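## Task

Put the blue wire down on its own so that it lies at least a hand's width away from each of the other wires, with no part of it hanging over the table edge.

## Robot and tools

ROBOT. Two arms, left_arm and right_arm, each with a two-finger parallel gripper and a wrist camera. Their root links sit at about (0, +0.273, -0.010) m for left_arm and (0, -0.282, -0.014) m for right_arm, in the scene frame.

FRAMES. Scene frame: origin at table-top height, halfway between the two arms, roughly 5 to 10 cm in from the near table edge. +x points out over the table, +z points up, and +y points toward left_arm. Arm names do not match image left and right. Printed positions (end_effector_position, in metres) and orientations (end_effector_quat_wxyz) use the scene frame and can be a few cm off, more at long reach. Motion offsets use each arm's own Hand target axes. On the gripper, the fingers point along +z and open and close along y. end_effector_position is the point between the finger pads, about 1 cm short of the fingertips.

THE 14-NUMBER ROW. Every motion command is a flat list of 14 numbers, each in [-1, 1]. Numbers 1 to 7 are left_arm: dx, dy, dz, rx, ry, rz, opening. Numbers 8 to 14 are the same for right_arm. Both arms always appear, even if only one moves. dx to rz are offsets, not poses. They are measured along that arm's Hand target axes, starting from the Hand target it had when the action or move began. Scale: 1.0 equals 0.6 m of translation or 180 degrees of rotation. rx, ry, rz together form one rotation vector. Sending the same offset again moves the arm further. Six zeros for an arm means 'go to its current Hand target'. The opening is absolute, not an offset: +1 is fully open (0.093 m) and -1 is closed. A zero there commands a half-open gripper, so to keep a gripper as it is, repeat its present opening.

TOOLS.
- execute_actions(actions, cameras): actions is a list of actions. Each action is a table of up to 15 rows, and each row lasts one 1/30 s control step. A shorter table repeats its last row until 15 steps are done. Every row counts from the action's starting Hand target, not from the previous row. An empty actions list returns images and the full state. cameras is a list of names, ["all"], or [] for none.
- move(target, speed, blend, opening_speed, grip_force, blocking, cameras): drives each gripper in a straight line toward the offset pose. target is one 14-number row or a list of up to 15 rows. All rows in a list count from the same starting Hand targets. speed is the top path speed in m/s, from 0.002 to 2.9, default 0.25, and rotation is limited to twice that in rad/s. You can give one speed or one per target. blend, in metres, rounds corners between listed targets; the default 0 stops at each target. opening_speed is the rate of change of the opening, per second on the -1..+1 scale, minimum 0.2. grip_force is the force per finger pad in newtons, 10 to 50; below 50 the fingers close slowly. blocking=false returns after about 0.5 s while the move carries on. A move lasts at most 10 s. It does not avoid obstacles or the other arm. The result adds a 'move:' line that says how the move ended (done, off_target, moving, held, fault). limits=paced means the sent pose was clipped; limits=held means some steps were withheld.
- wait(seconds 0 to 10): the arms keep their last commands.
- stop(): brakes a running move.
- zoom_image(camera, region [x0, y0, x1, y1] in pixels, at most 504 by 504): a closer view of that camera's newest image.
- read_manual(section): licence texts only.
- finished_scene(scene 1 or 2): ends the scene. Make no further call in the same reply.

CAMERAS: cam_head_left, cam_head_right, cam_high, cam_low (504x504), cam_left_wrist and cam_right_wrist (896x504). Calibration is approximate.

READING RESULTS. 'Hand target' is the last commanded pose after clipping, and the next offsets start from it. The gripper often stops short of it. Compare end_effector_position with the Hand target, and send the missing distance as a new offset. Each step, a commanded orientation is limited to 40 degrees away from the measured one. grip_measured is the finger motor position on the opening scale. Pads touch at about -0.94, and each mm of object width adds about 0.0208. Readings may be up to 0.02 too open. To hold an object, keep sending the closing number. To release it, send a value well above the reading for the object's width. The last entry of each arm's Joint positions is the gap in metres. Joint velocities 'within noise' means the arm is still.

PRACTICE. Friction and gravity can leave a gripper low, tilted or short of its target, and tiny moves may not happen. Check the position and tilt after each move and correct them. Approach wires from above, grasp, lift a few cm, carry, lower onto the table and open. Keep every wire fully on the table.

AVOID. Dropping things or releasing moving parts. Fast impacts, and pressing hard on the table or on the fixtures: the bar under the bases, the plate behind it and the rail, whose tops can be up to 3 cm above the table. Letting the arms, grippers or wrist cameras touch each other, or one gripper closing on the other. Straining a wrist camera cable. Paths passing near an arm's own base; go around instead. Faster moves hit harder, and aiming past a contact presses harder. Any arm stop costs. Motor heat rises when an arm holds a load, stays stretched out or pushes against something. A MOTOR HOT line appears at 75 °C. At 90 °C the arm folds and stays idle, and at 100 °C it goes limp. Brief outside pushes may nudge loose objects.

Each tool is called in YAML: its name, and indented under it one key for each argument.

## Session

execute_actions:
  actions: []

Scene clock: 0.00 s.
left_arm: end_effector_position=(+0.3857, +0.2488, +0.3810) grip_measured=+1.000 end_effector_quat_wxyz=(+0.697, +0.023, +0.716, +0.000) | right_arm: end_effector_position=(+0.2940, +0.0414, +0.2595) grip_measured=-0.926 end_effector_quat_wxyz=(-0.429, +0.545, -0.549, -0.467)
Joint positions: left_arm=[0 1.047 1.047 0 0 0 0.093] | right_arm=[0.538 1.633 1.201 -0.041 -1.08 -0.349 0.001]
Joint velocities: within noise
Joint torques (N m): no reading
Motor temperatures (°C): left_arm=[25 40 29 41 23 23 25] | right_arm=[28 33 32 34 22 22 23]
Heat: left arm: 41 °C; right arm: 34 °C.
Hand target: left_arm +0.3839, +0.2496, +0.3848; +0.700, +0.021, +0.714, +0.001 | right_arm +0.2945, +0.0416, +0.2661; -0.436, +0.546, -0.544, -0.465
Tool commands: left_gripper/opening=+1.0 right_gripper/opening=-0.931583

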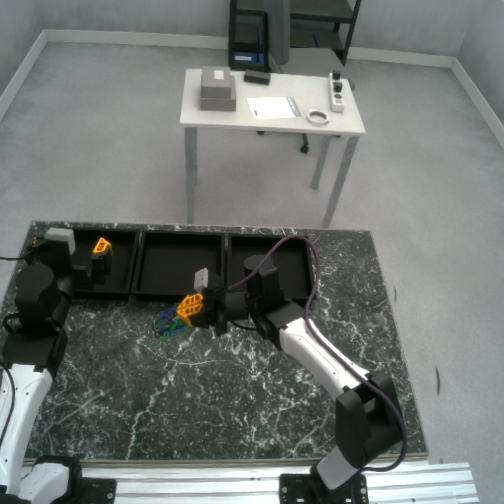

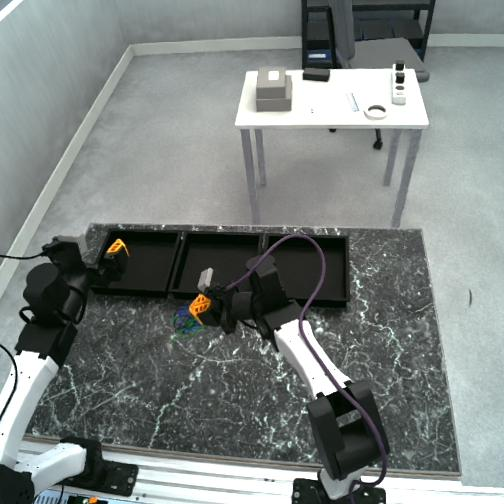

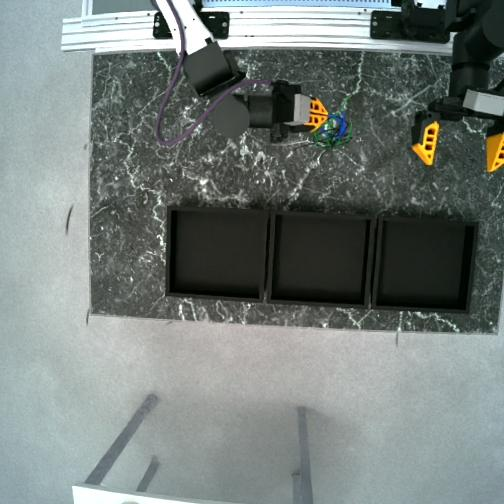

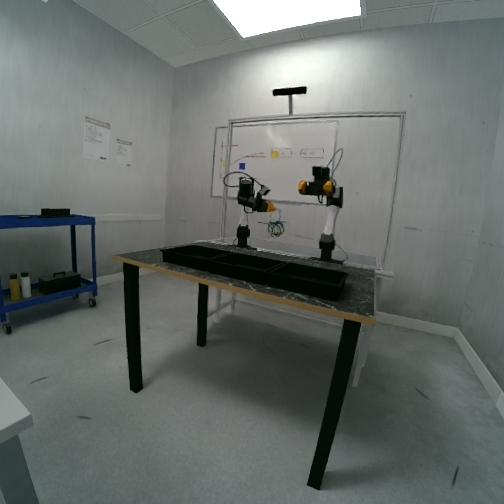

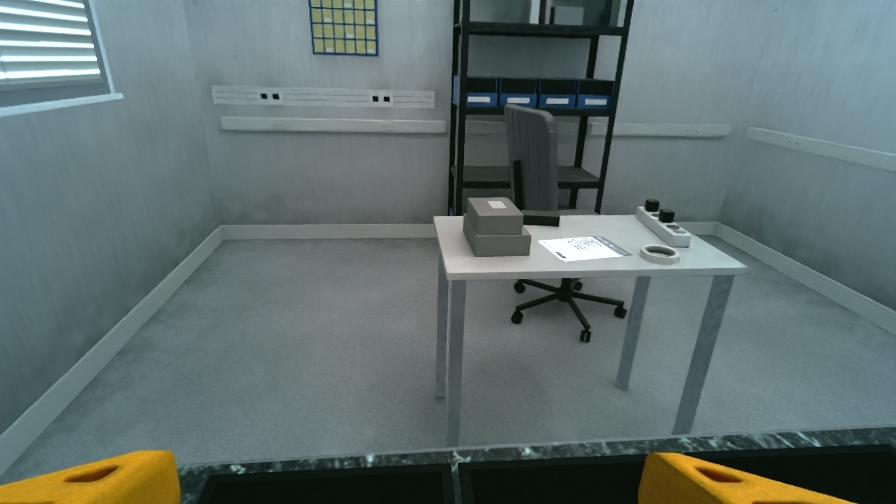

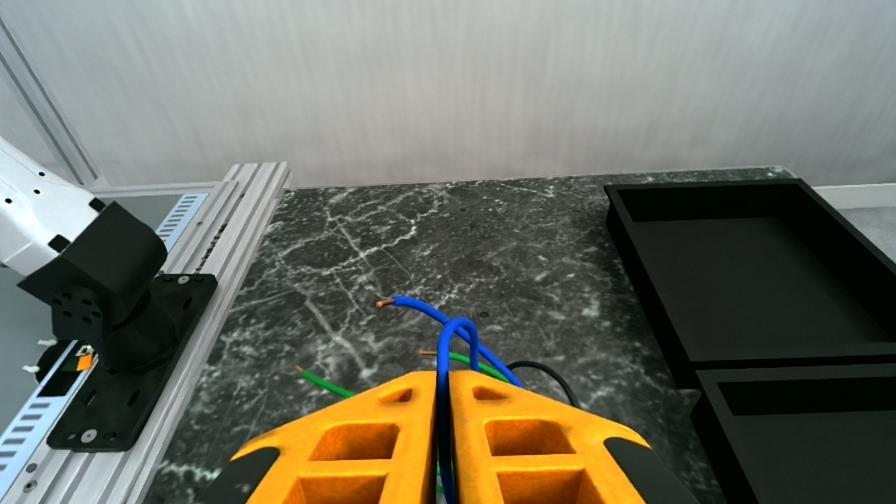

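zoom_image:
  camera: "cam_right_wrist"
  region: [260, 250, 660, 504]

zoom_image:
  camera: "cam_high"
  region: [270, 80, 390, 180]

zoom_image:
  camera: "cam_low"
  region: [220, 160, 350, 270]

zoom_image:
  camera: "cam_head_left"
  region: [130, 260, 260, 370]

Scaled by 1.260.

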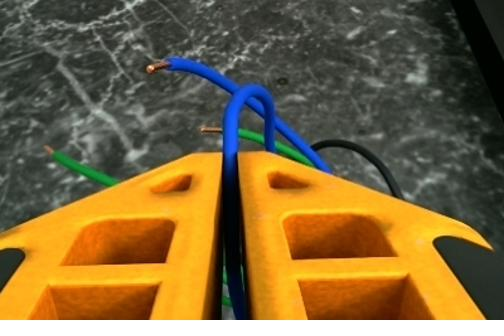

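Scaled by 4.200.

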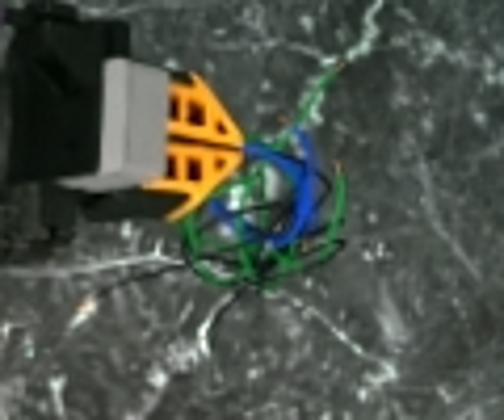

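Scaled by 3.877.

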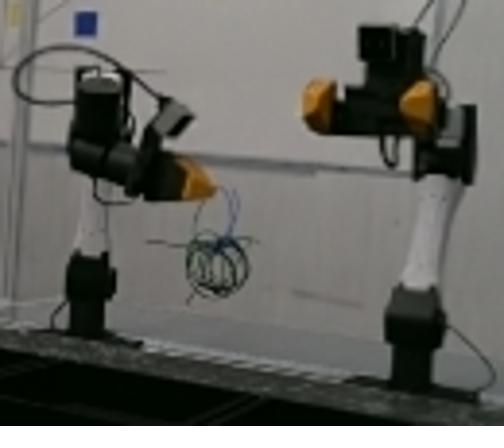

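Scaled by 3.877.

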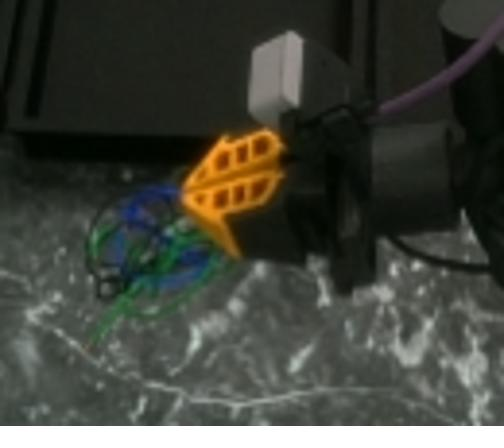

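move:
  target: [0.060, -0.0908, -0.2197, 0.2665, 0.0942, 0.0404, 1.0, 0, 0, 0, 0, 0, 0, -0.931583]
  speed: 0.2
  cameras: ["cam_left_wrist", "cam_right_wrist", "cam_high"]

Scene clock: 103.27 s.
left_arm: end_effector_position=(+0.2503, +0.1998, +0.3448) grip_measured=+1.000 end_effector_quat_wxyz=(+0.516, +0.341, +0.747, -0.243) | right_arm: end_effector_position=(+0.2940, +0.0414, +0.2595) grip_measured=-0.926 end_effector_quat_wxyz=(-0.429, +0.545, -0.549, -0.467)
Joint positions: left_arm=[0.445 1.036 1.342 -1.156 1.146 0.79 0.093] | right_arm=[0.538 1.633 1.201 -0.041 -1.08 -0.349 0.001]
Joint torques (N m): left_arm=[0.99 -0.83 7.5 1.41 0.64 0.25] | right_arm=[-0.16 -9.05 10.36 1.78 -0.23 0]
Motor temperatures (°C): left_arm=[25 41 39 49 22 22 23] | right_arm=[28 40 40 41 22 22 23]
Heat: left arm: 49 °C; right arm: 41 °C.
Hand target: left_arm +0.2499, +0.2000, +0.3499; +0.520, +0.346, +0.743, -0.242 | right_arm +0.2945, +0.0416, +0.2661; -0.436, +0.546, -0.544, -0.465
Off the commanded pose: left_arm 0.005 m, 1 deg | right_arm 0.007 m, 1 deg.
move: done
camera_calibration:
cam_left_wrist: T_world_to_cam=[[-0.779843, -0.621879, 0.0715003, 0.289928], [-0.439513, 0.462632, -0.769935, 0.332019], [0.445728, -0.631854, -0.634104, 0.318807], [0, 0, 0, 1]] pos_world=[0.229924, 0.228137, 0.437059]
Images, in order (width x height): cam_high 504x504, cam_left_wrist 896x504, cam_right_wrist 896x504.

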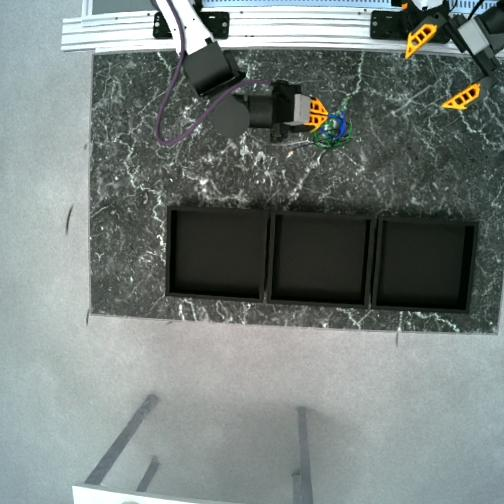

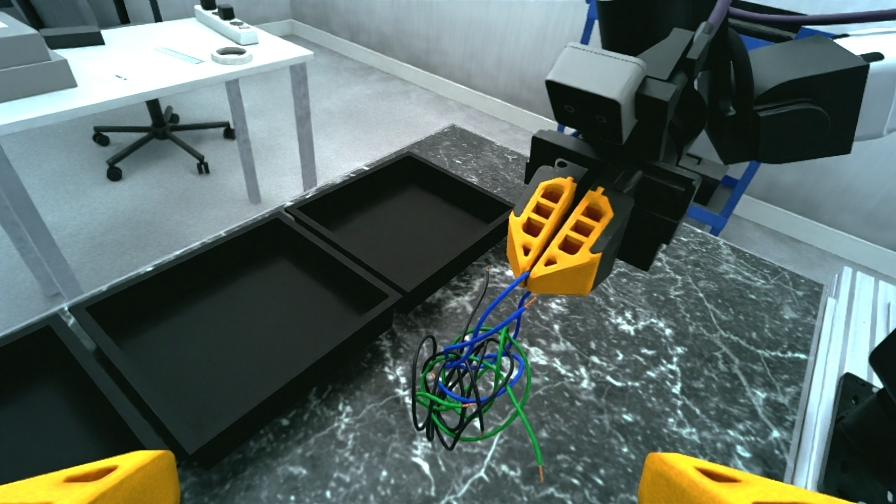

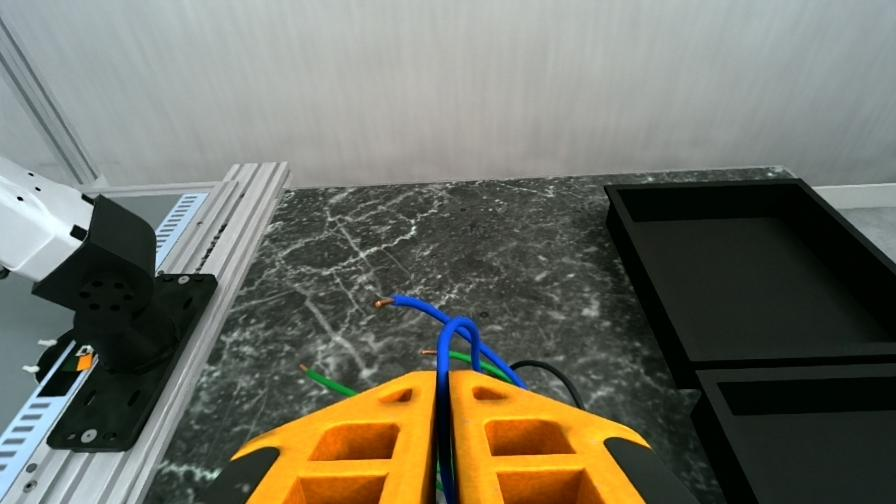

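zoom_image:
  camera: "cam_left_wrist"
  region: [390, 250, 590, 500]

Scaled by 2.016.

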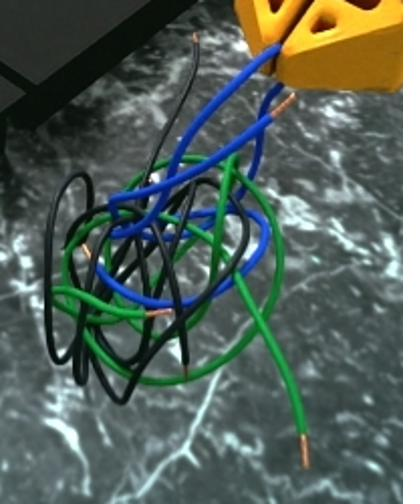

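move:
  target: [0.0833, -0.075, 0.0833, 0, 0, 0, -0.1, 0, 0, 0, 0, 0, 0, -0.931583]
  speed: 0.15
  cameras: ["cam_left_wrist"]

Scene clock: 222.80 s.
left_arm: end_effector_position=(+0.2346, +0.1475, +0.2879) grip_measured=-0.098 end_effector_quat_wxyz=(+0.519, +0.351, +0.740, -0.245) | right_arm: end_effector_position=(+0.2940, +0.0414, +0.2595) grip_measured=-0.926 end_effector_quat_wxyz=(-0.429, +0.545, -0.549, -0.467)
Joint positions: left_arm=[0.096 0.759 0.924 -0.664 0.887 0.401 0.04] | right_arm=[0.538 1.633 1.201 -0.041 -1.08 -0.349 0.001]
Joint torques (N m): left_arm=[-0.1 -1.16 5.49 2.18 0.11 -0.12] | right_arm=[-0.17 -9.03 10.33 1.78 -0.23 0]
Motor temperatures (°C): left_arm=[24 38 37 41 23 22 22] | right_arm=[27 40 41 41 22 21 23]
Heat: left arm: 41 °C; right arm: 41 °C.
Hand target: left_arm +0.2347, +0.1482, +0.2859; +0.520, +0.346, +0.743, -0.242 | right_arm +0.2945, +0.0416, +0.2661; -0.436, +0.546, -0.544, -0.465
Off the commanded pose: left_arm 0.002 m, 1 deg | right_arm 0.007 m, 1 deg.
move: done
camera_calibration:
cam_left_wrist: T_world_to_cam=[[-0.794305, -0.604739, 0.0580589, 0.254036], [-0.417618, 0.474111, -0.775122, 0.300116], [0.44122, -0.639929, -0.629139, 0.25749], [0, 0, 0, 1]] pos_world=[0.213507, 0.176112, 0.379874]
Images, in order (width x height): cam_left_wrist 896x504.

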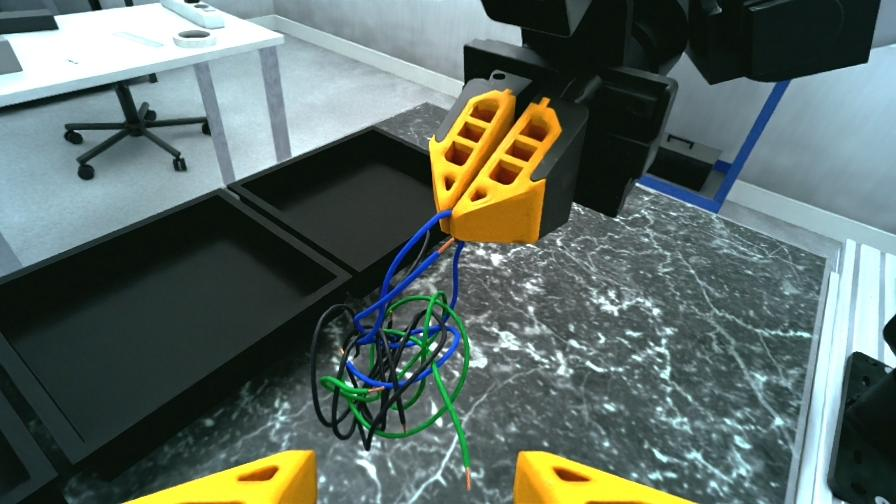

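move:
  target: [0.092, -0.0282, 0.05, 0, 0, 0, -0.1, 0, 0, 0, 0, 0, 0, -0.931583]
  speed: 0.15
  cameras: ["cam_left_wrist"]

Scene clock: 258.87 s.
left_arm: end_effector_position=(+0.2272, +0.1294, +0.2259) grip_measured=-0.098 end_effector_quat_wxyz=(+0.518, +0.352, +0.740, -0.244) | right_arm: end_effector_position=(+0.2940, +0.0414, +0.2595) grip_measured=-0.926 end_effector_quat_wxyz=(-0.429, +0.545, -0.549, -0.467)
Joint positions: left_arm=[-0.07 0.632 0.627 -0.418 0.737 0.297 0.04] | right_arm=[0.538 1.633 1.201 -0.041 -1.08 -0.349 0.001]
Joint torques (N m): left_arm=[-0.1 -0.72 5.89 2.35 0.11 -0.08] | right_arm=[-0.16 -9.02 10.35 1.77 -0.24 0]
Heat: left arm: 43 °C; right arm: 41 °C.
Hand target: left_arm +0.2277, +0.1302, +0.2237; +0.520, +0.346, +0.743, -0.242 | right_arm +0.2945, +0.0416, +0.2661; -0.436, +0.546, -0.544, -0.465
Off the commanded pose: left_arm 0.002 m, 1 deg | right_arm 0.007 m, 1 deg.
move: done
camera_calibration:
cam_left_wrist: T_world_to_cam=[[-0.794532, -0.604598, 0.0563987, 0.241164], [-0.417077, 0.47587, -0.774335, 0.256964], [0.441323, -0.638756, -0.630258, 0.21023], [0, 0, 0, 1]] pos_world=[0.206007, 0.157812, 0.317874]
Images, in order (width x height): cam_left_wrist 896x504.

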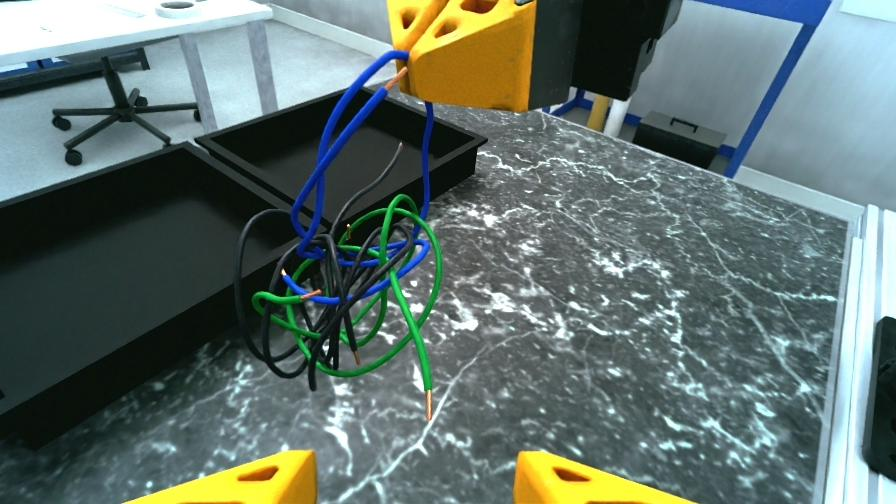

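move:
  target:
    - [0.0, -0.002, 0.087, 0, 0, 0, -0.1, 0, 0, 0, 0, 0, 0, -0.931583]
    - [0.0, -0.002, 0.087, 0, 0, 0, -1.0, 0, 0, 0, 0, 0, 0, -1.0]
  speed: 0.12
  opening_speed: 1.0
  cameras: ["cam_left_wrist", "cam_right_wrist"]

Scene clock: 282.67 s.
left_arm: end_effector_position=(+0.2568, +0.0917, +0.2120) grip_measured=-0.977 end_effector_quat_wxyz=(+0.524, +0.353, +0.736, -0.243) | right_arm: end_effector_position=(+0.2940, +0.0414, +0.2595) grip_measured=-0.979 end_effector_quat_wxyz=(-0.429, +0.545, -0.549, -0.467)
Joint positions: left_arm=[-0.296 0.793 0.583 -0.136 0.526 0.192 0] | right_arm=[0.538 1.633 1.201 -0.041 -1.08 -0.349 0]
Joint torques (N m): left_arm=[-0.12 -0.64 6.08 2.52 0.01 -0.09] | right_arm=[-0.17 -9.05 10.35 1.78 -0.23 0]
Heat: left arm: 44 °C; right arm: 41 °C.
Hand target: left_arm +0.2583, +0.0919, +0.2058; +0.520, +0.346, +0.743, -0.242 | right_arm +0.2945, +0.0416, +0.2661; -0.436, +0.546, -0.544, -0.465
Off the commanded pose: left_arm 0.006 m, 1 deg | right_arm 0.007 m, 1 deg.
move: done
camera_calibration:
cam_left_wrist: T_world_to_cam=[[-0.794682, -0.605214, 0.0468739, 0.244782], [-0.406612, 0.473387, -0.781391, 0.27554], [0.450719, -0.640016, -0.622279, 0.160315], [0, 0, 0, 1]] pos_world=[0.234305, 0.120313, 0.303591]
Images, in order (width x height): cam_left_wrist 896x504, cam_right_wrist 896x504.

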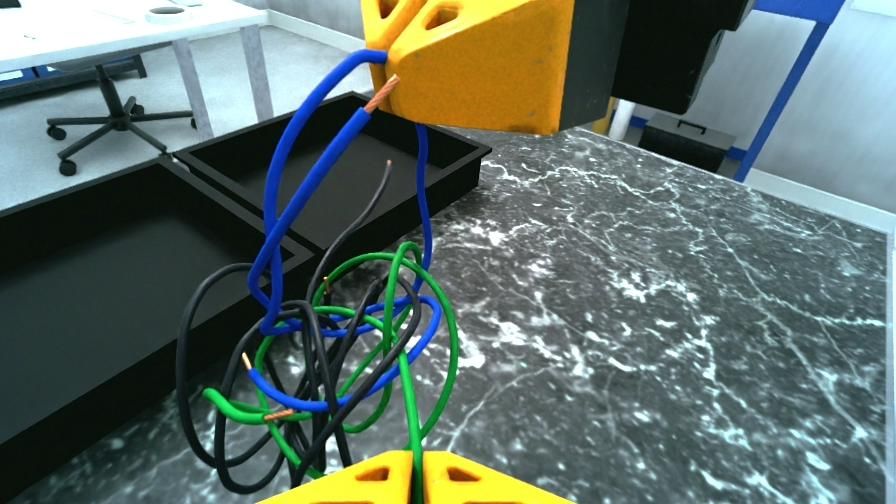

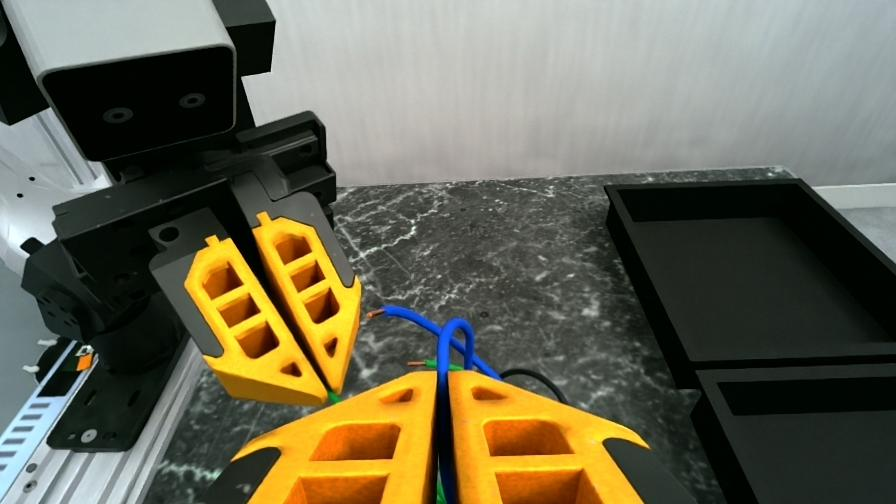

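move:
  target: [0.03, 0.0, -0.15, 0, 0, 0, -1.0, 0, 0, 0, 0, 0, 0, -1.0]
  speed: 0.06
  cameras: ["cam_left_wrist", "cam_right_wrist"]

Scene clock: 297.73 s.
left_arm: end_effector_position=(+0.2015, +0.1620, +0.2129) grip_measured=-0.977 end_effector_quat_wxyz=(+0.516, +0.338, +0.748, -0.244) | right_arm: end_effector_position=(+0.2940, +0.0414, +0.2595) grip_measured=-0.979 end_effector_quat_wxyz=(-0.429, +0.545, -0.549, -0.467)
Joint positions: left_arm=[0.224 0.528 0.604 -0.661 0.978 0.485 0] | right_arm=[0.538 1.633 1.201 -0.041 -1.08 -0.349 0]
Joint torques (N m): left_arm=[0.84 1.06 8.46 1.79 0.49 0.28] | right_arm=[-0.16 -9.03 10.33 1.78 -0.23 0]
Motor temperatures (°C): left_arm=[24 37 37 46 22 22 22] | right_arm=[27 40 41 41 22 21 23]
Heat: left arm: 46 °C; right arm: 41 °C.
Hand target: left_arm +0.1999, +0.1613, +0.2197; +0.520, +0.346, +0.743, -0.242 | right_arm +0.2945, +0.0416, +0.2661; -0.436, +0.546, -0.544, -0.465
Off the commanded pose: left_arm 0.007 m, 1 deg | right_arm 0.007 m, 1 deg.
move: done
camera_calibration:
cam_left_wrist: T_world_to_cam=[[-0.777785, -0.624015, 0.0752052, 0.236914], [-0.442623, 0.458844, -0.77042, 0.22781], [0.446246, -0.632508, -0.633086, 0.232776], [0, 0, 0, 1]] pos_world=[0.181227, 0.190541, 0.305059]
Images, in order (width x height): cam_left_wrist 896x504, cam_right_wrist 896x504.

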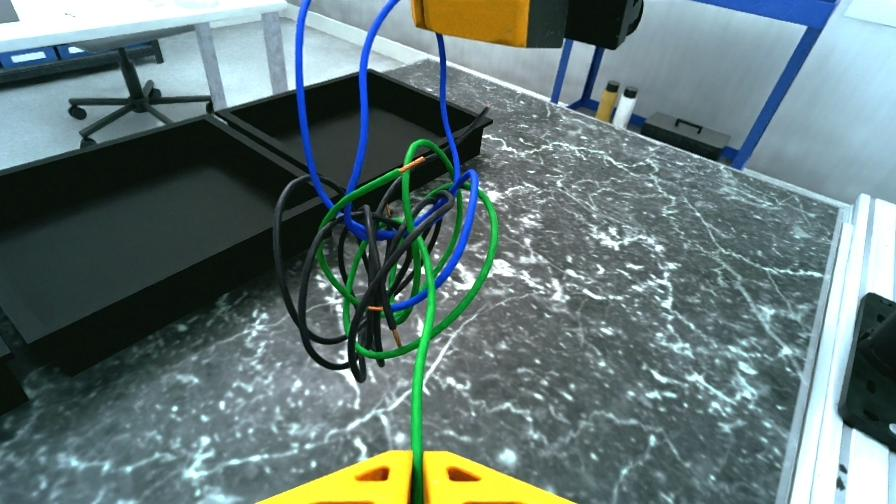

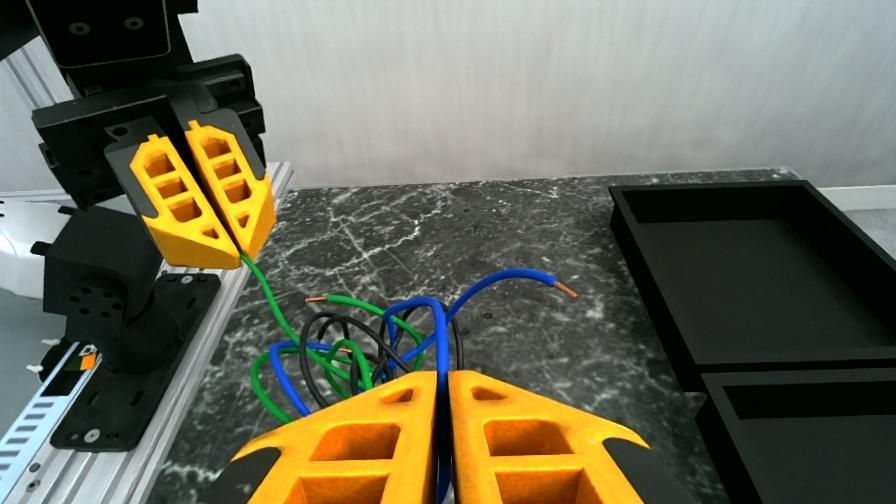

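move:
  target: [0.0, 0.0, 0.0, 0, 0, 0, -1.0, -0.053, 0.035, -0.2837, 0.136, -0.006, 0.027, -1.0]
  speed: 0.08
  cameras: ["cam_left_wrist", "cam_right_wrist", "cam_head_left"]

Scene clock: 336.13 s.
left_arm: end_effector_position=(+0.1958, +0.1548, +0.2227) grip_measured=-0.977 end_effector_quat_wxyz=(+0.523, +0.353, +0.729, -0.265) | right_arm: end_effector_position=(+0.2711, -0.1081, +0.3174) grip_measured=-0.980 end_effector_quat_wxyz=(+0.492, -0.414, +0.654, +0.399)
Joint positions: left_arm=[0.225 0.528 0.616 -0.659 1.041 0.489 0] | right_arm=[0.156 1.165 1.077 -0.419 -1.089 -0.322 0]
Joint torques (N m): left_arm=[1.03 1.16 7.43 1.66 -0.12 0.26] | right_arm=[-2.7 -5.87 10.91 1.98 0.06 -0.22]
Heat: left arm: 43 °C; right arm: 41 °C.
Hand target: left_arm +0.1999, +0.1614, +0.2196; +0.520, +0.346, +0.743, -0.242 | right_arm +0.2798, -0.1199, +0.3302; +0.526, -0.414, +0.649, +0.362
Off the commanded pose: left_arm 0.008 m, 3 deg | right_arm 0.020 m, 6 deg.
move: off_target (left_arm, right_arm)
camera_calibration:
cam_left_wrist: T_world_to_cam=[[-0.811682, -0.579197, 0.0755198, 0.226857], [-0.4007, 0.458079, -0.793476, 0.233168], [0.424985, -0.674311, -0.603898, 0.241138], [0, 0, 0, 1]] pos_world=[0.175086, 0.187187, 0.313504]
cam_right_wrist: T_world_to_cam=[[0.925789, -0.355736, -0.127935, -0.250544], [-0.322214, -0.565518, -0.759188, 0.301154], [0.19772, 0.744071, -0.638174, 0.316578], [0, 0, 0, 1]] pos_world=[0.266393, -0.154375, 0.398611]
Images, in order (width x height): cam_head_left 504x504, cam_left_wrist 896x504, cam_right_wrist 896x504.

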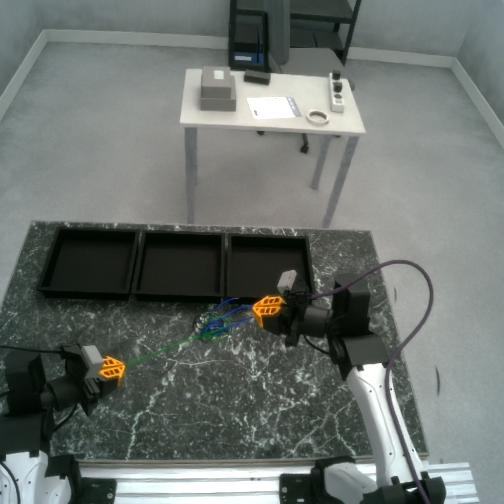

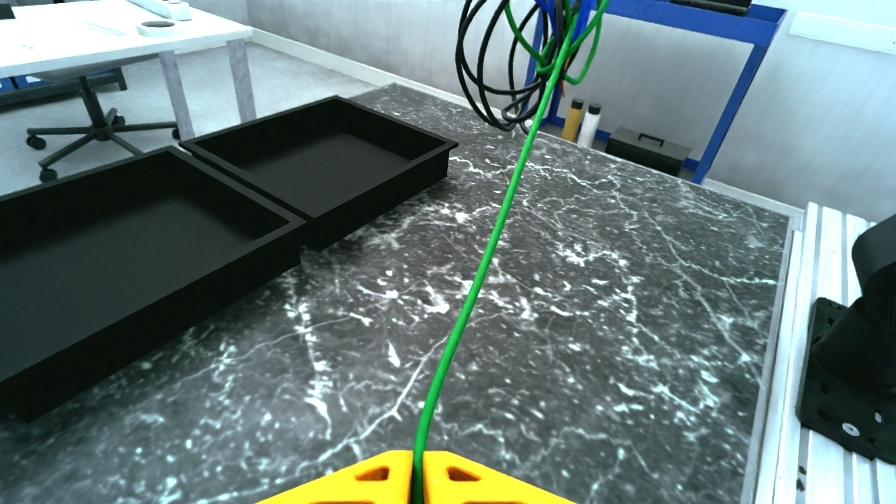

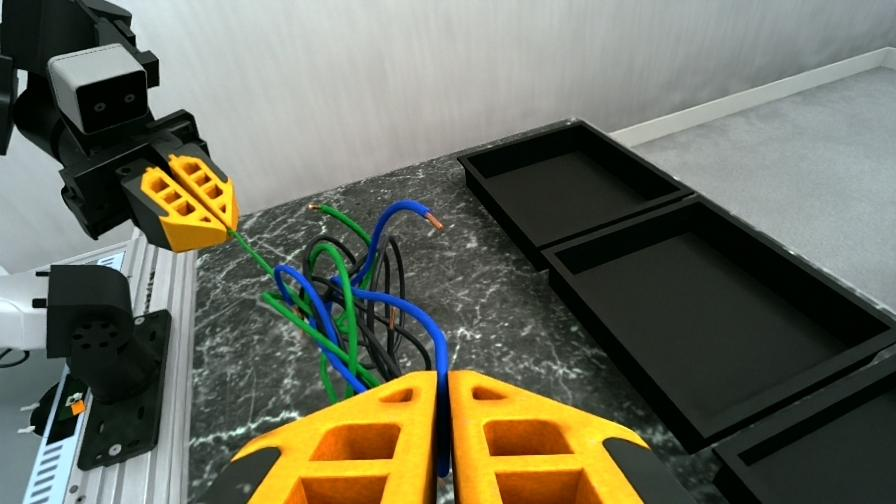

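zoom_image:
  camera: "cam_right_wrist"
  region: [220, 180, 480, 420]

zoom_image:
  camera: "cam_left_wrist"
  region: [420, 0, 680, 200]

zoom_image:
  camera: "cam_head_left"
  region: [100, 270, 300, 390]

Scaled by 1.938.

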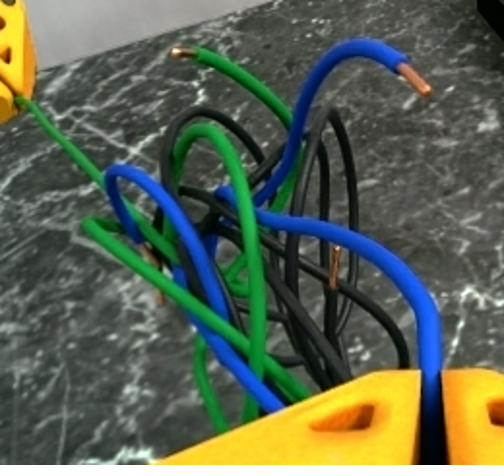

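Scaled by 1.938.

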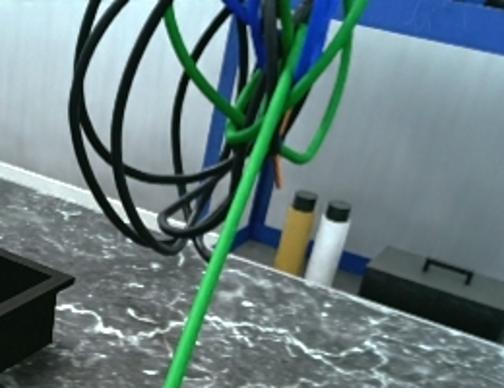

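Scaled by 2.520.

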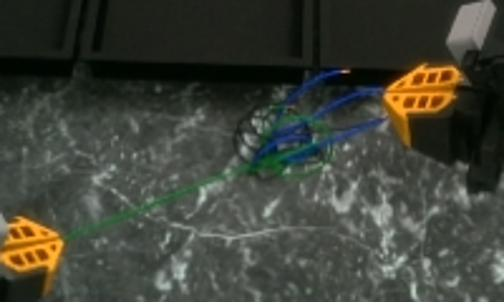

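move:
  target: [-0.0082, 0.2764, -0.0768, -0.0783, 0, -0.0286, -1.0, 0.0192, -0.1275, -0.1253, 0.0655, -0.0023, 0.0123, -1.0]
  speed: 0.06
  cameras: ["cam_left_wrist", "cam_right_wrist", "cam_head_left", "cam_high"]

Scene clock: 417.27 s.
left_arm: end_effector_position=(+0.2600, +0.2382, +0.2789) grip_measured=-0.977 end_effector_quat_wxyz=(+0.572, +0.280, +0.698, -0.327) | right_arm: end_effector_position=(+0.2700, -0.1671, +0.3249) grip_measured=-0.980 end_effector_quat_wxyz=(+0.499, -0.377, +0.649, +0.434)
Joint positions: left_arm=[0.652 1.082 0.965 -0.953 1.467 0.933 0] | right_arm=[-0.11 1.209 1.149 -0.69 -1.344 -0.528 0]
Joint torques (N m): left_arm=[10.52 2.14 7.56 2.31 -1.87 0.28] | right_arm=[-10.85 -2.77 13.96 2.13 1.01 -0.26]
Motor temperatures (°C): left_arm=[24 35 41 43 23 22 23] | right_arm=[28 35 41 44 22 21 23]
Heat: left arm: 43 °C; right arm: 44 °C.
Hand target: left_arm +0.3001, +0.2999, +0.2402; +0.547, +0.246, +0.782, -0.172 | right_arm +0.3200, -0.2201, +0.3302; +0.562, -0.344, +0.688, +0.305
Off the commanded pose: left_arm 0.083 m, 21 deg | right_arm 0.073 m, 18 deg.
move: off_target (left_arm, right_arm)
camera_calibration:
cam_left_wrist: T_world_to_cam=[[-0.787766, -0.587297, 0.185762, 0.288135], [-0.399007, 0.256778, -0.88026, 0.336974], [0.469274, -0.767559, -0.436617, 0.268132], [0, 0, 0, 1]] pos_world=[0.23561, 0.288501, 0.360171]
cam_right_wrist: T_world_to_cam=[[0.912568, -0.354577, -0.203703, -0.241078], [-0.366477, -0.48814, -0.792095, 0.308632], [0.181423, 0.797493, -0.575405, 0.358465], [0, 0, 0, 1]] pos_world=[0.268073, -0.220699, 0.40162]
Images, in order (width x height): cam_head_left 504x504, cam_high 504x504, cam_left_wrist 896x504, cam_right_wrist 896x504.

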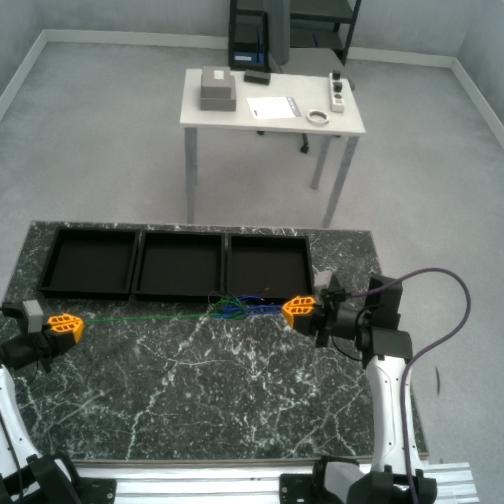

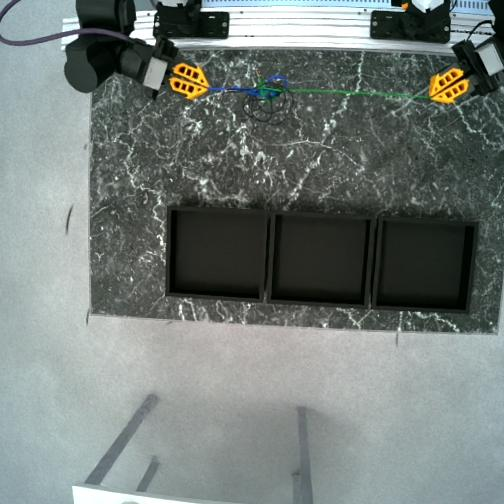

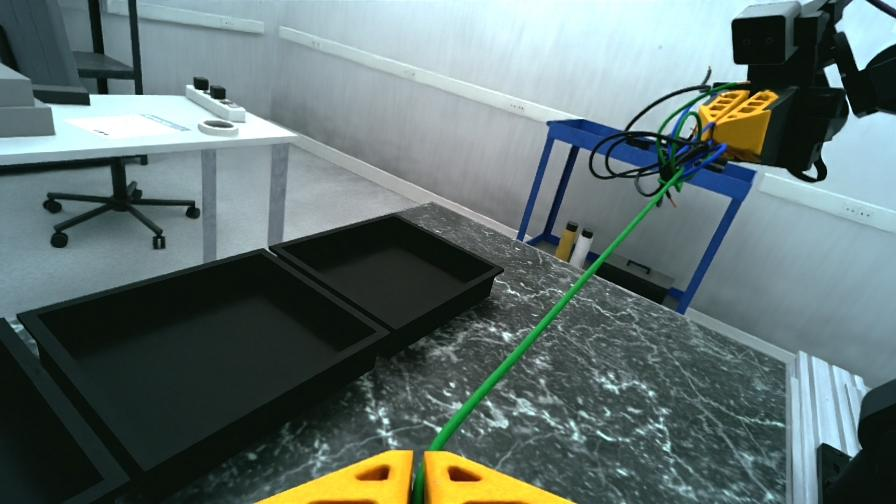

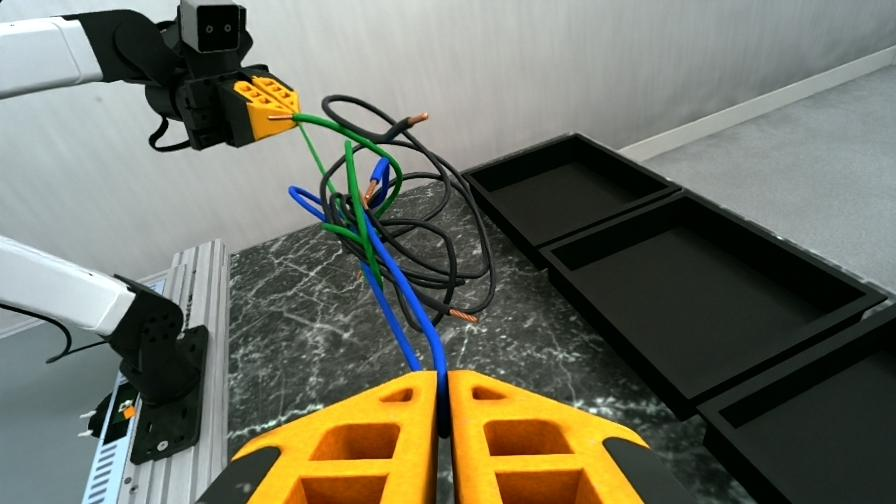

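move:
  target: [-0.0558, -0.1843, 0.0082, 0, 0, 0, -1.0, -0.0042, 0.1122, 0.0433, 0, 0, 0, -1.0]
  speed: 0.1
  cameras: ["cam_left_wrist", "cam_right_wrist"]

Scene clock: 446.97 s.
left_arm: end_effector_position=(+0.2491, +0.1984, +0.2727) grip_measured=-0.977 end_effector_quat_wxyz=(+0.547, +0.254, +0.778, -0.176) | right_arm: end_effector_position=(+0.2802, -0.1609, +0.3265) grip_measured=-0.980 end_effector_quat_wxyz=(+0.551, -0.341, +0.695, +0.311)
Joint positions: left_arm=[0.285 0.686 0.832 -0.609 0.829 0.344 0] | right_arm=[0.009 1.032 1.028 -0.415 -0.971 -0.284 0]
Joint torques (N m): left_arm=[-0.08 -0.55 5.55 2.3 0.08 -0.1] | right_arm=[0.39 -4.04 8.38 2.17 -0.1 0.07]
Motor temperatures (°C): left_arm=[29 35 41 44 27 22 23] | right_arm=[33 33 42 45 23 21 23]
Heat: left arm: 44 °C; right arm: 45 °C.
Hand target: left_arm +0.2500, +0.2000, +0.2699; +0.547, +0.246, +0.782, -0.172 | right_arm +0.2801, -0.1599, +0.3301; +0.561, -0.343, +0.688, +0.305
Off the commanded pose: left_arm 0.003 m, 1 deg | right_arm 0.004 m, 2 deg.
move: done
camera_calibration:
cam_left_wrist: T_world_to_cam=[[-0.614382, -0.786929, 0.0572488, 0.28874], [-0.522955, 0.351808, -0.77637, 0.321176], [0.590807, -0.506926, -0.627672, 0.210072], [0, 0, 0, 1]] pos_world=[0.221245, 0.220717, 0.364677]
cam_right_wrist: T_world_to_cam=[[0.805948, -0.587736, -0.0708078, -0.298943], [-0.422333, -0.487033, -0.764482, 0.323584], [0.414828, 0.646038, -0.640744, 0.284137], [0, 0, 0, 1]] pos_world=[0.259725, -0.201666, 0.408266]
Images, in order (width x height): cam_left_wrist 896x504, cam_right_wrist 896x504.

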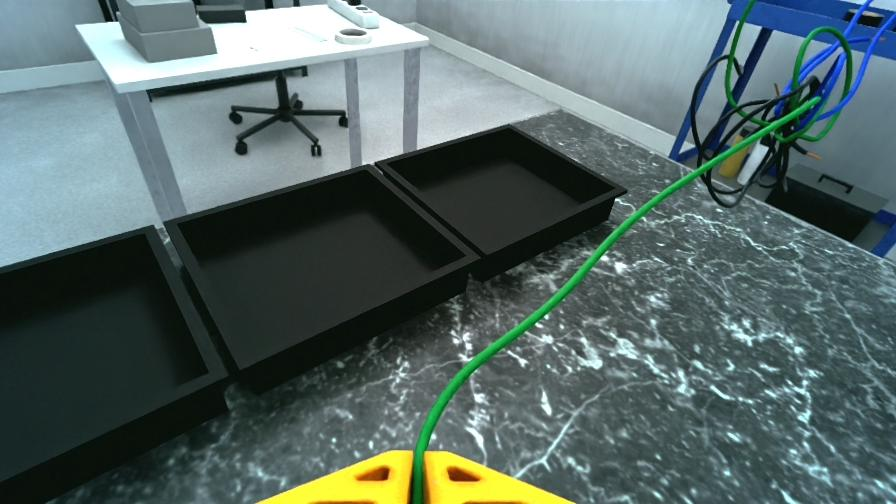

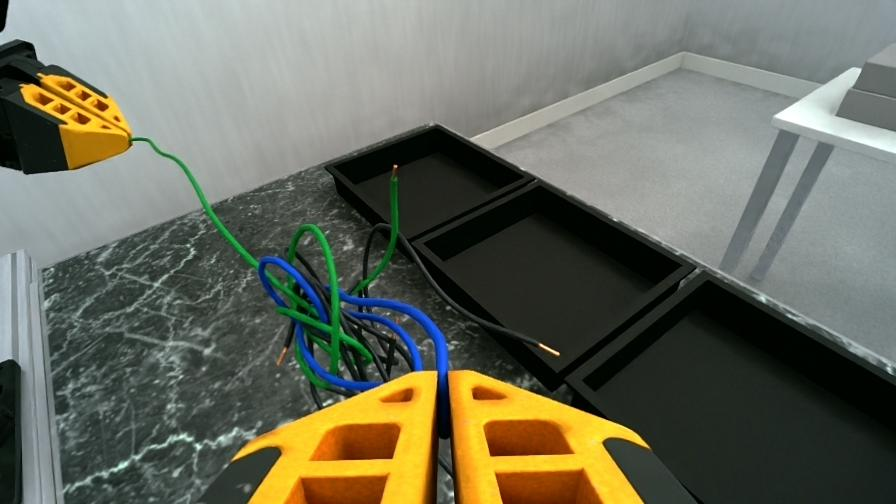

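zoom_image:
  camera: "cam_right_wrist"
  region: [220, 150, 580, 420]

zoom_image:
  camera: "cam_left_wrist"
  region: [660, 0, 896, 220]

Scaled by 1.400.

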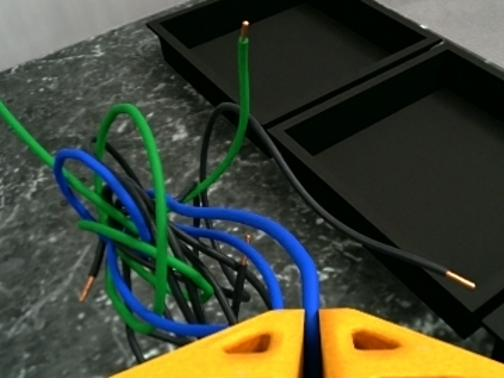

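Scaled by 2.136.

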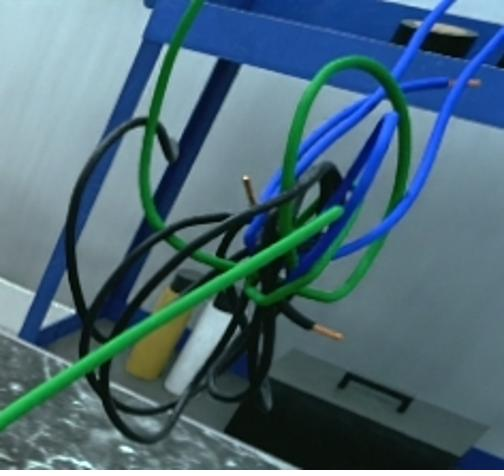

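zoom_image:
  camera: "cam_left_wrist"
  region: [760, 10, 880, 130]

zoom_image:
  camera: "cam_right_wrist"
  region: [240, 220, 400, 400]

Scaled by 4.200.

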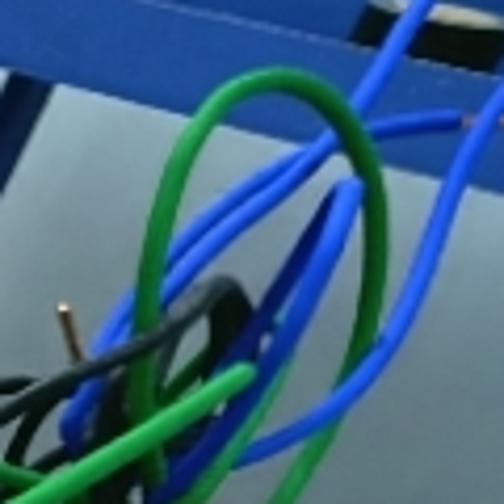

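Scaled by 2.800.

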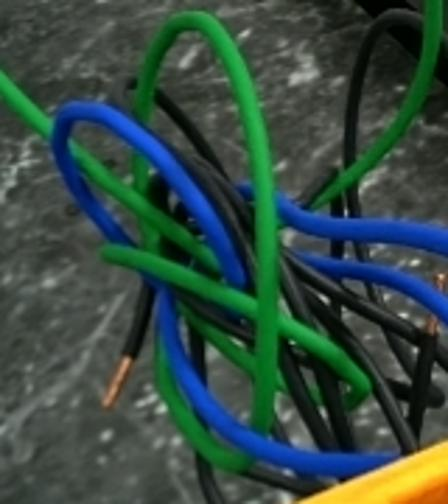

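move:
  target: [0.1292, 0.2855, -0.0133, -0.1515, 0.2149, -0.1273, -1.0, 0.0373, 0.2661, 0.3945, -0.1712, 0.1884, -0.1025, -1.0]
  speed: 0.1
  cameras: ["cam_left_wrist", "cam_right_wrist", "cam_head_left", "cam_low"]

Scene clock: 629.80 s.
left_arm: end_effector_position=(+0.3198, +0.3539, +0.1981) grip_measured=-0.978 end_effector_quat_wxyz=(+0.265, +0.014, +0.964, -0.006) | right_arm: end_effector_position=(+0.2782, +0.1162, +0.2721) grip_measured=-0.980 end_effector_quat_wxyz=(-0.271, +0.647, -0.658, -0.274)
Joint positions: left_arm=[0.433 1.343 1.303 -1.021 0.254 0.355 0] | right_arm=[0.829 2.021 2.195 -1.156 -0.532 -0.598 0]
Joint torques (N m): left_arm=[1.14 -3.4 8.34 1.39 0.04 -0.11] | right_arm=[0.13 -9.21 11.11 1.42 -0.23 -0.15]
Motor temperatures (°C): left_arm=[24 33 36 48 22 21 23] | right_arm=[27 31 39 45 22 21 23]
Heat: left arm: 48 °C; right arm: 45 °C.
Hand target: left_arm +0.3202, +0.3599, +0.1999; +0.259, +0.000, +0.966, +0.000 | right_arm +0.2804, +0.1201, +0.2701; -0.271, +0.653, -0.653, -0.270
Off the commanded pose: left_arm 0.006 m, 2 deg | right_arm 0.005 m, 1 deg.
move: done
camera_calibration:
cam_left_wrist: T_world_to_cam=[[-0.0189251, -0.997191, 0.0724722, 0.33978], [-0.979685, 0.00402094, -0.200504, 0.400524], [0.199649, -0.0747944, -0.977009, 0.241626], [0, 0, 0, 1]] pos_world=[0.350577, 0.355287, 0.291752]
cam_right_wrist: T_world_to_cam=[[0.999304, -0.0355595, -0.0112804, -0.272481], [-0.0373031, -0.956108, -0.290632, 0.234581], [-0.000450571, 0.29085, -0.956768, 0.313934], [0, 0, 0, 1]] pos_world=[0.281183, 0.123288, 0.365466]
Images, in order (width x height): cam_head_left 504x504, cam_low 504x504, cam_left_wrist 896x504, cam_right_wrist 896x504.

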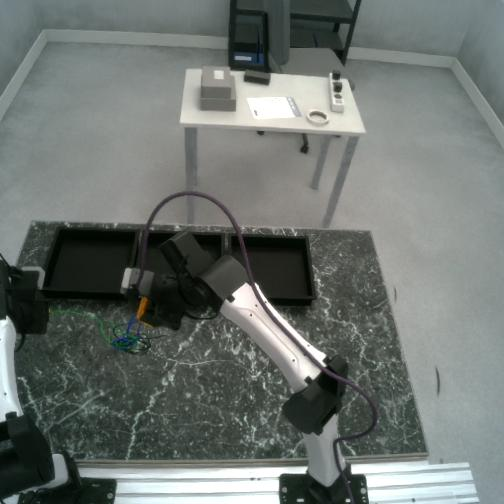

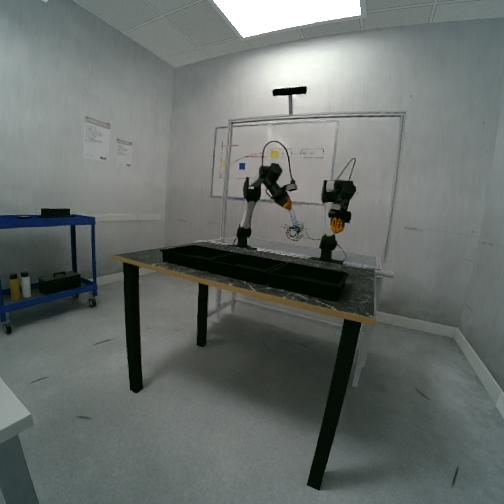

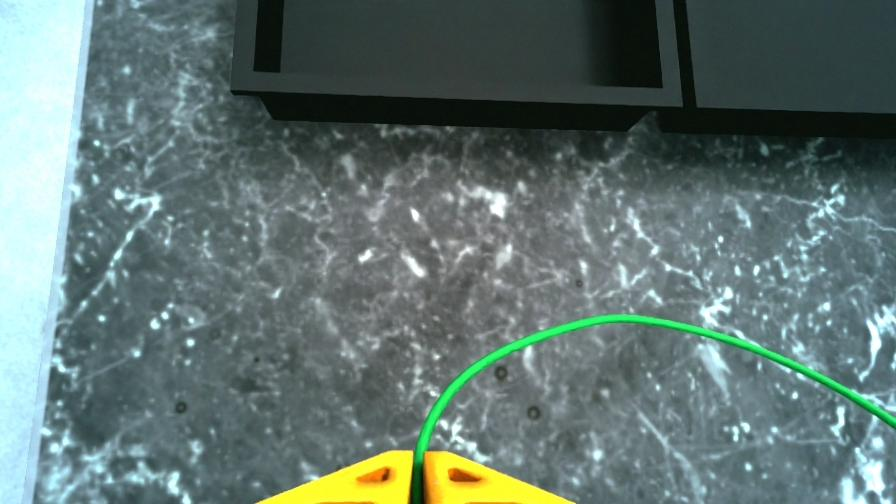

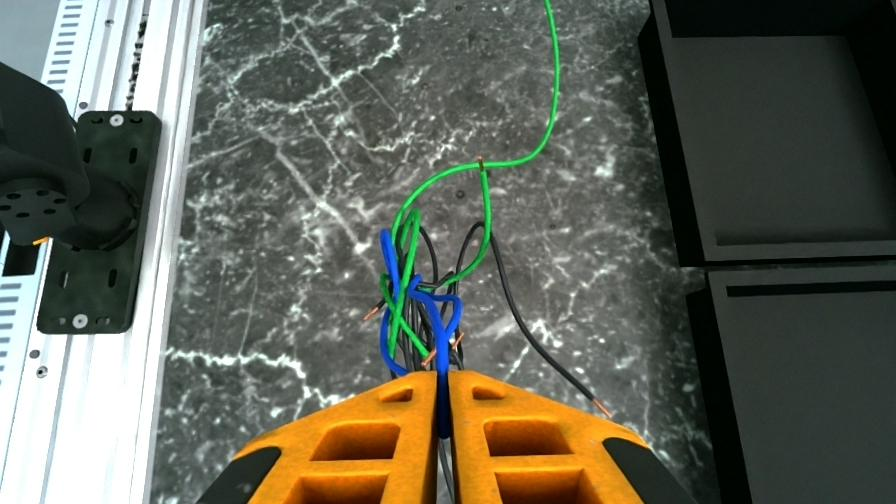

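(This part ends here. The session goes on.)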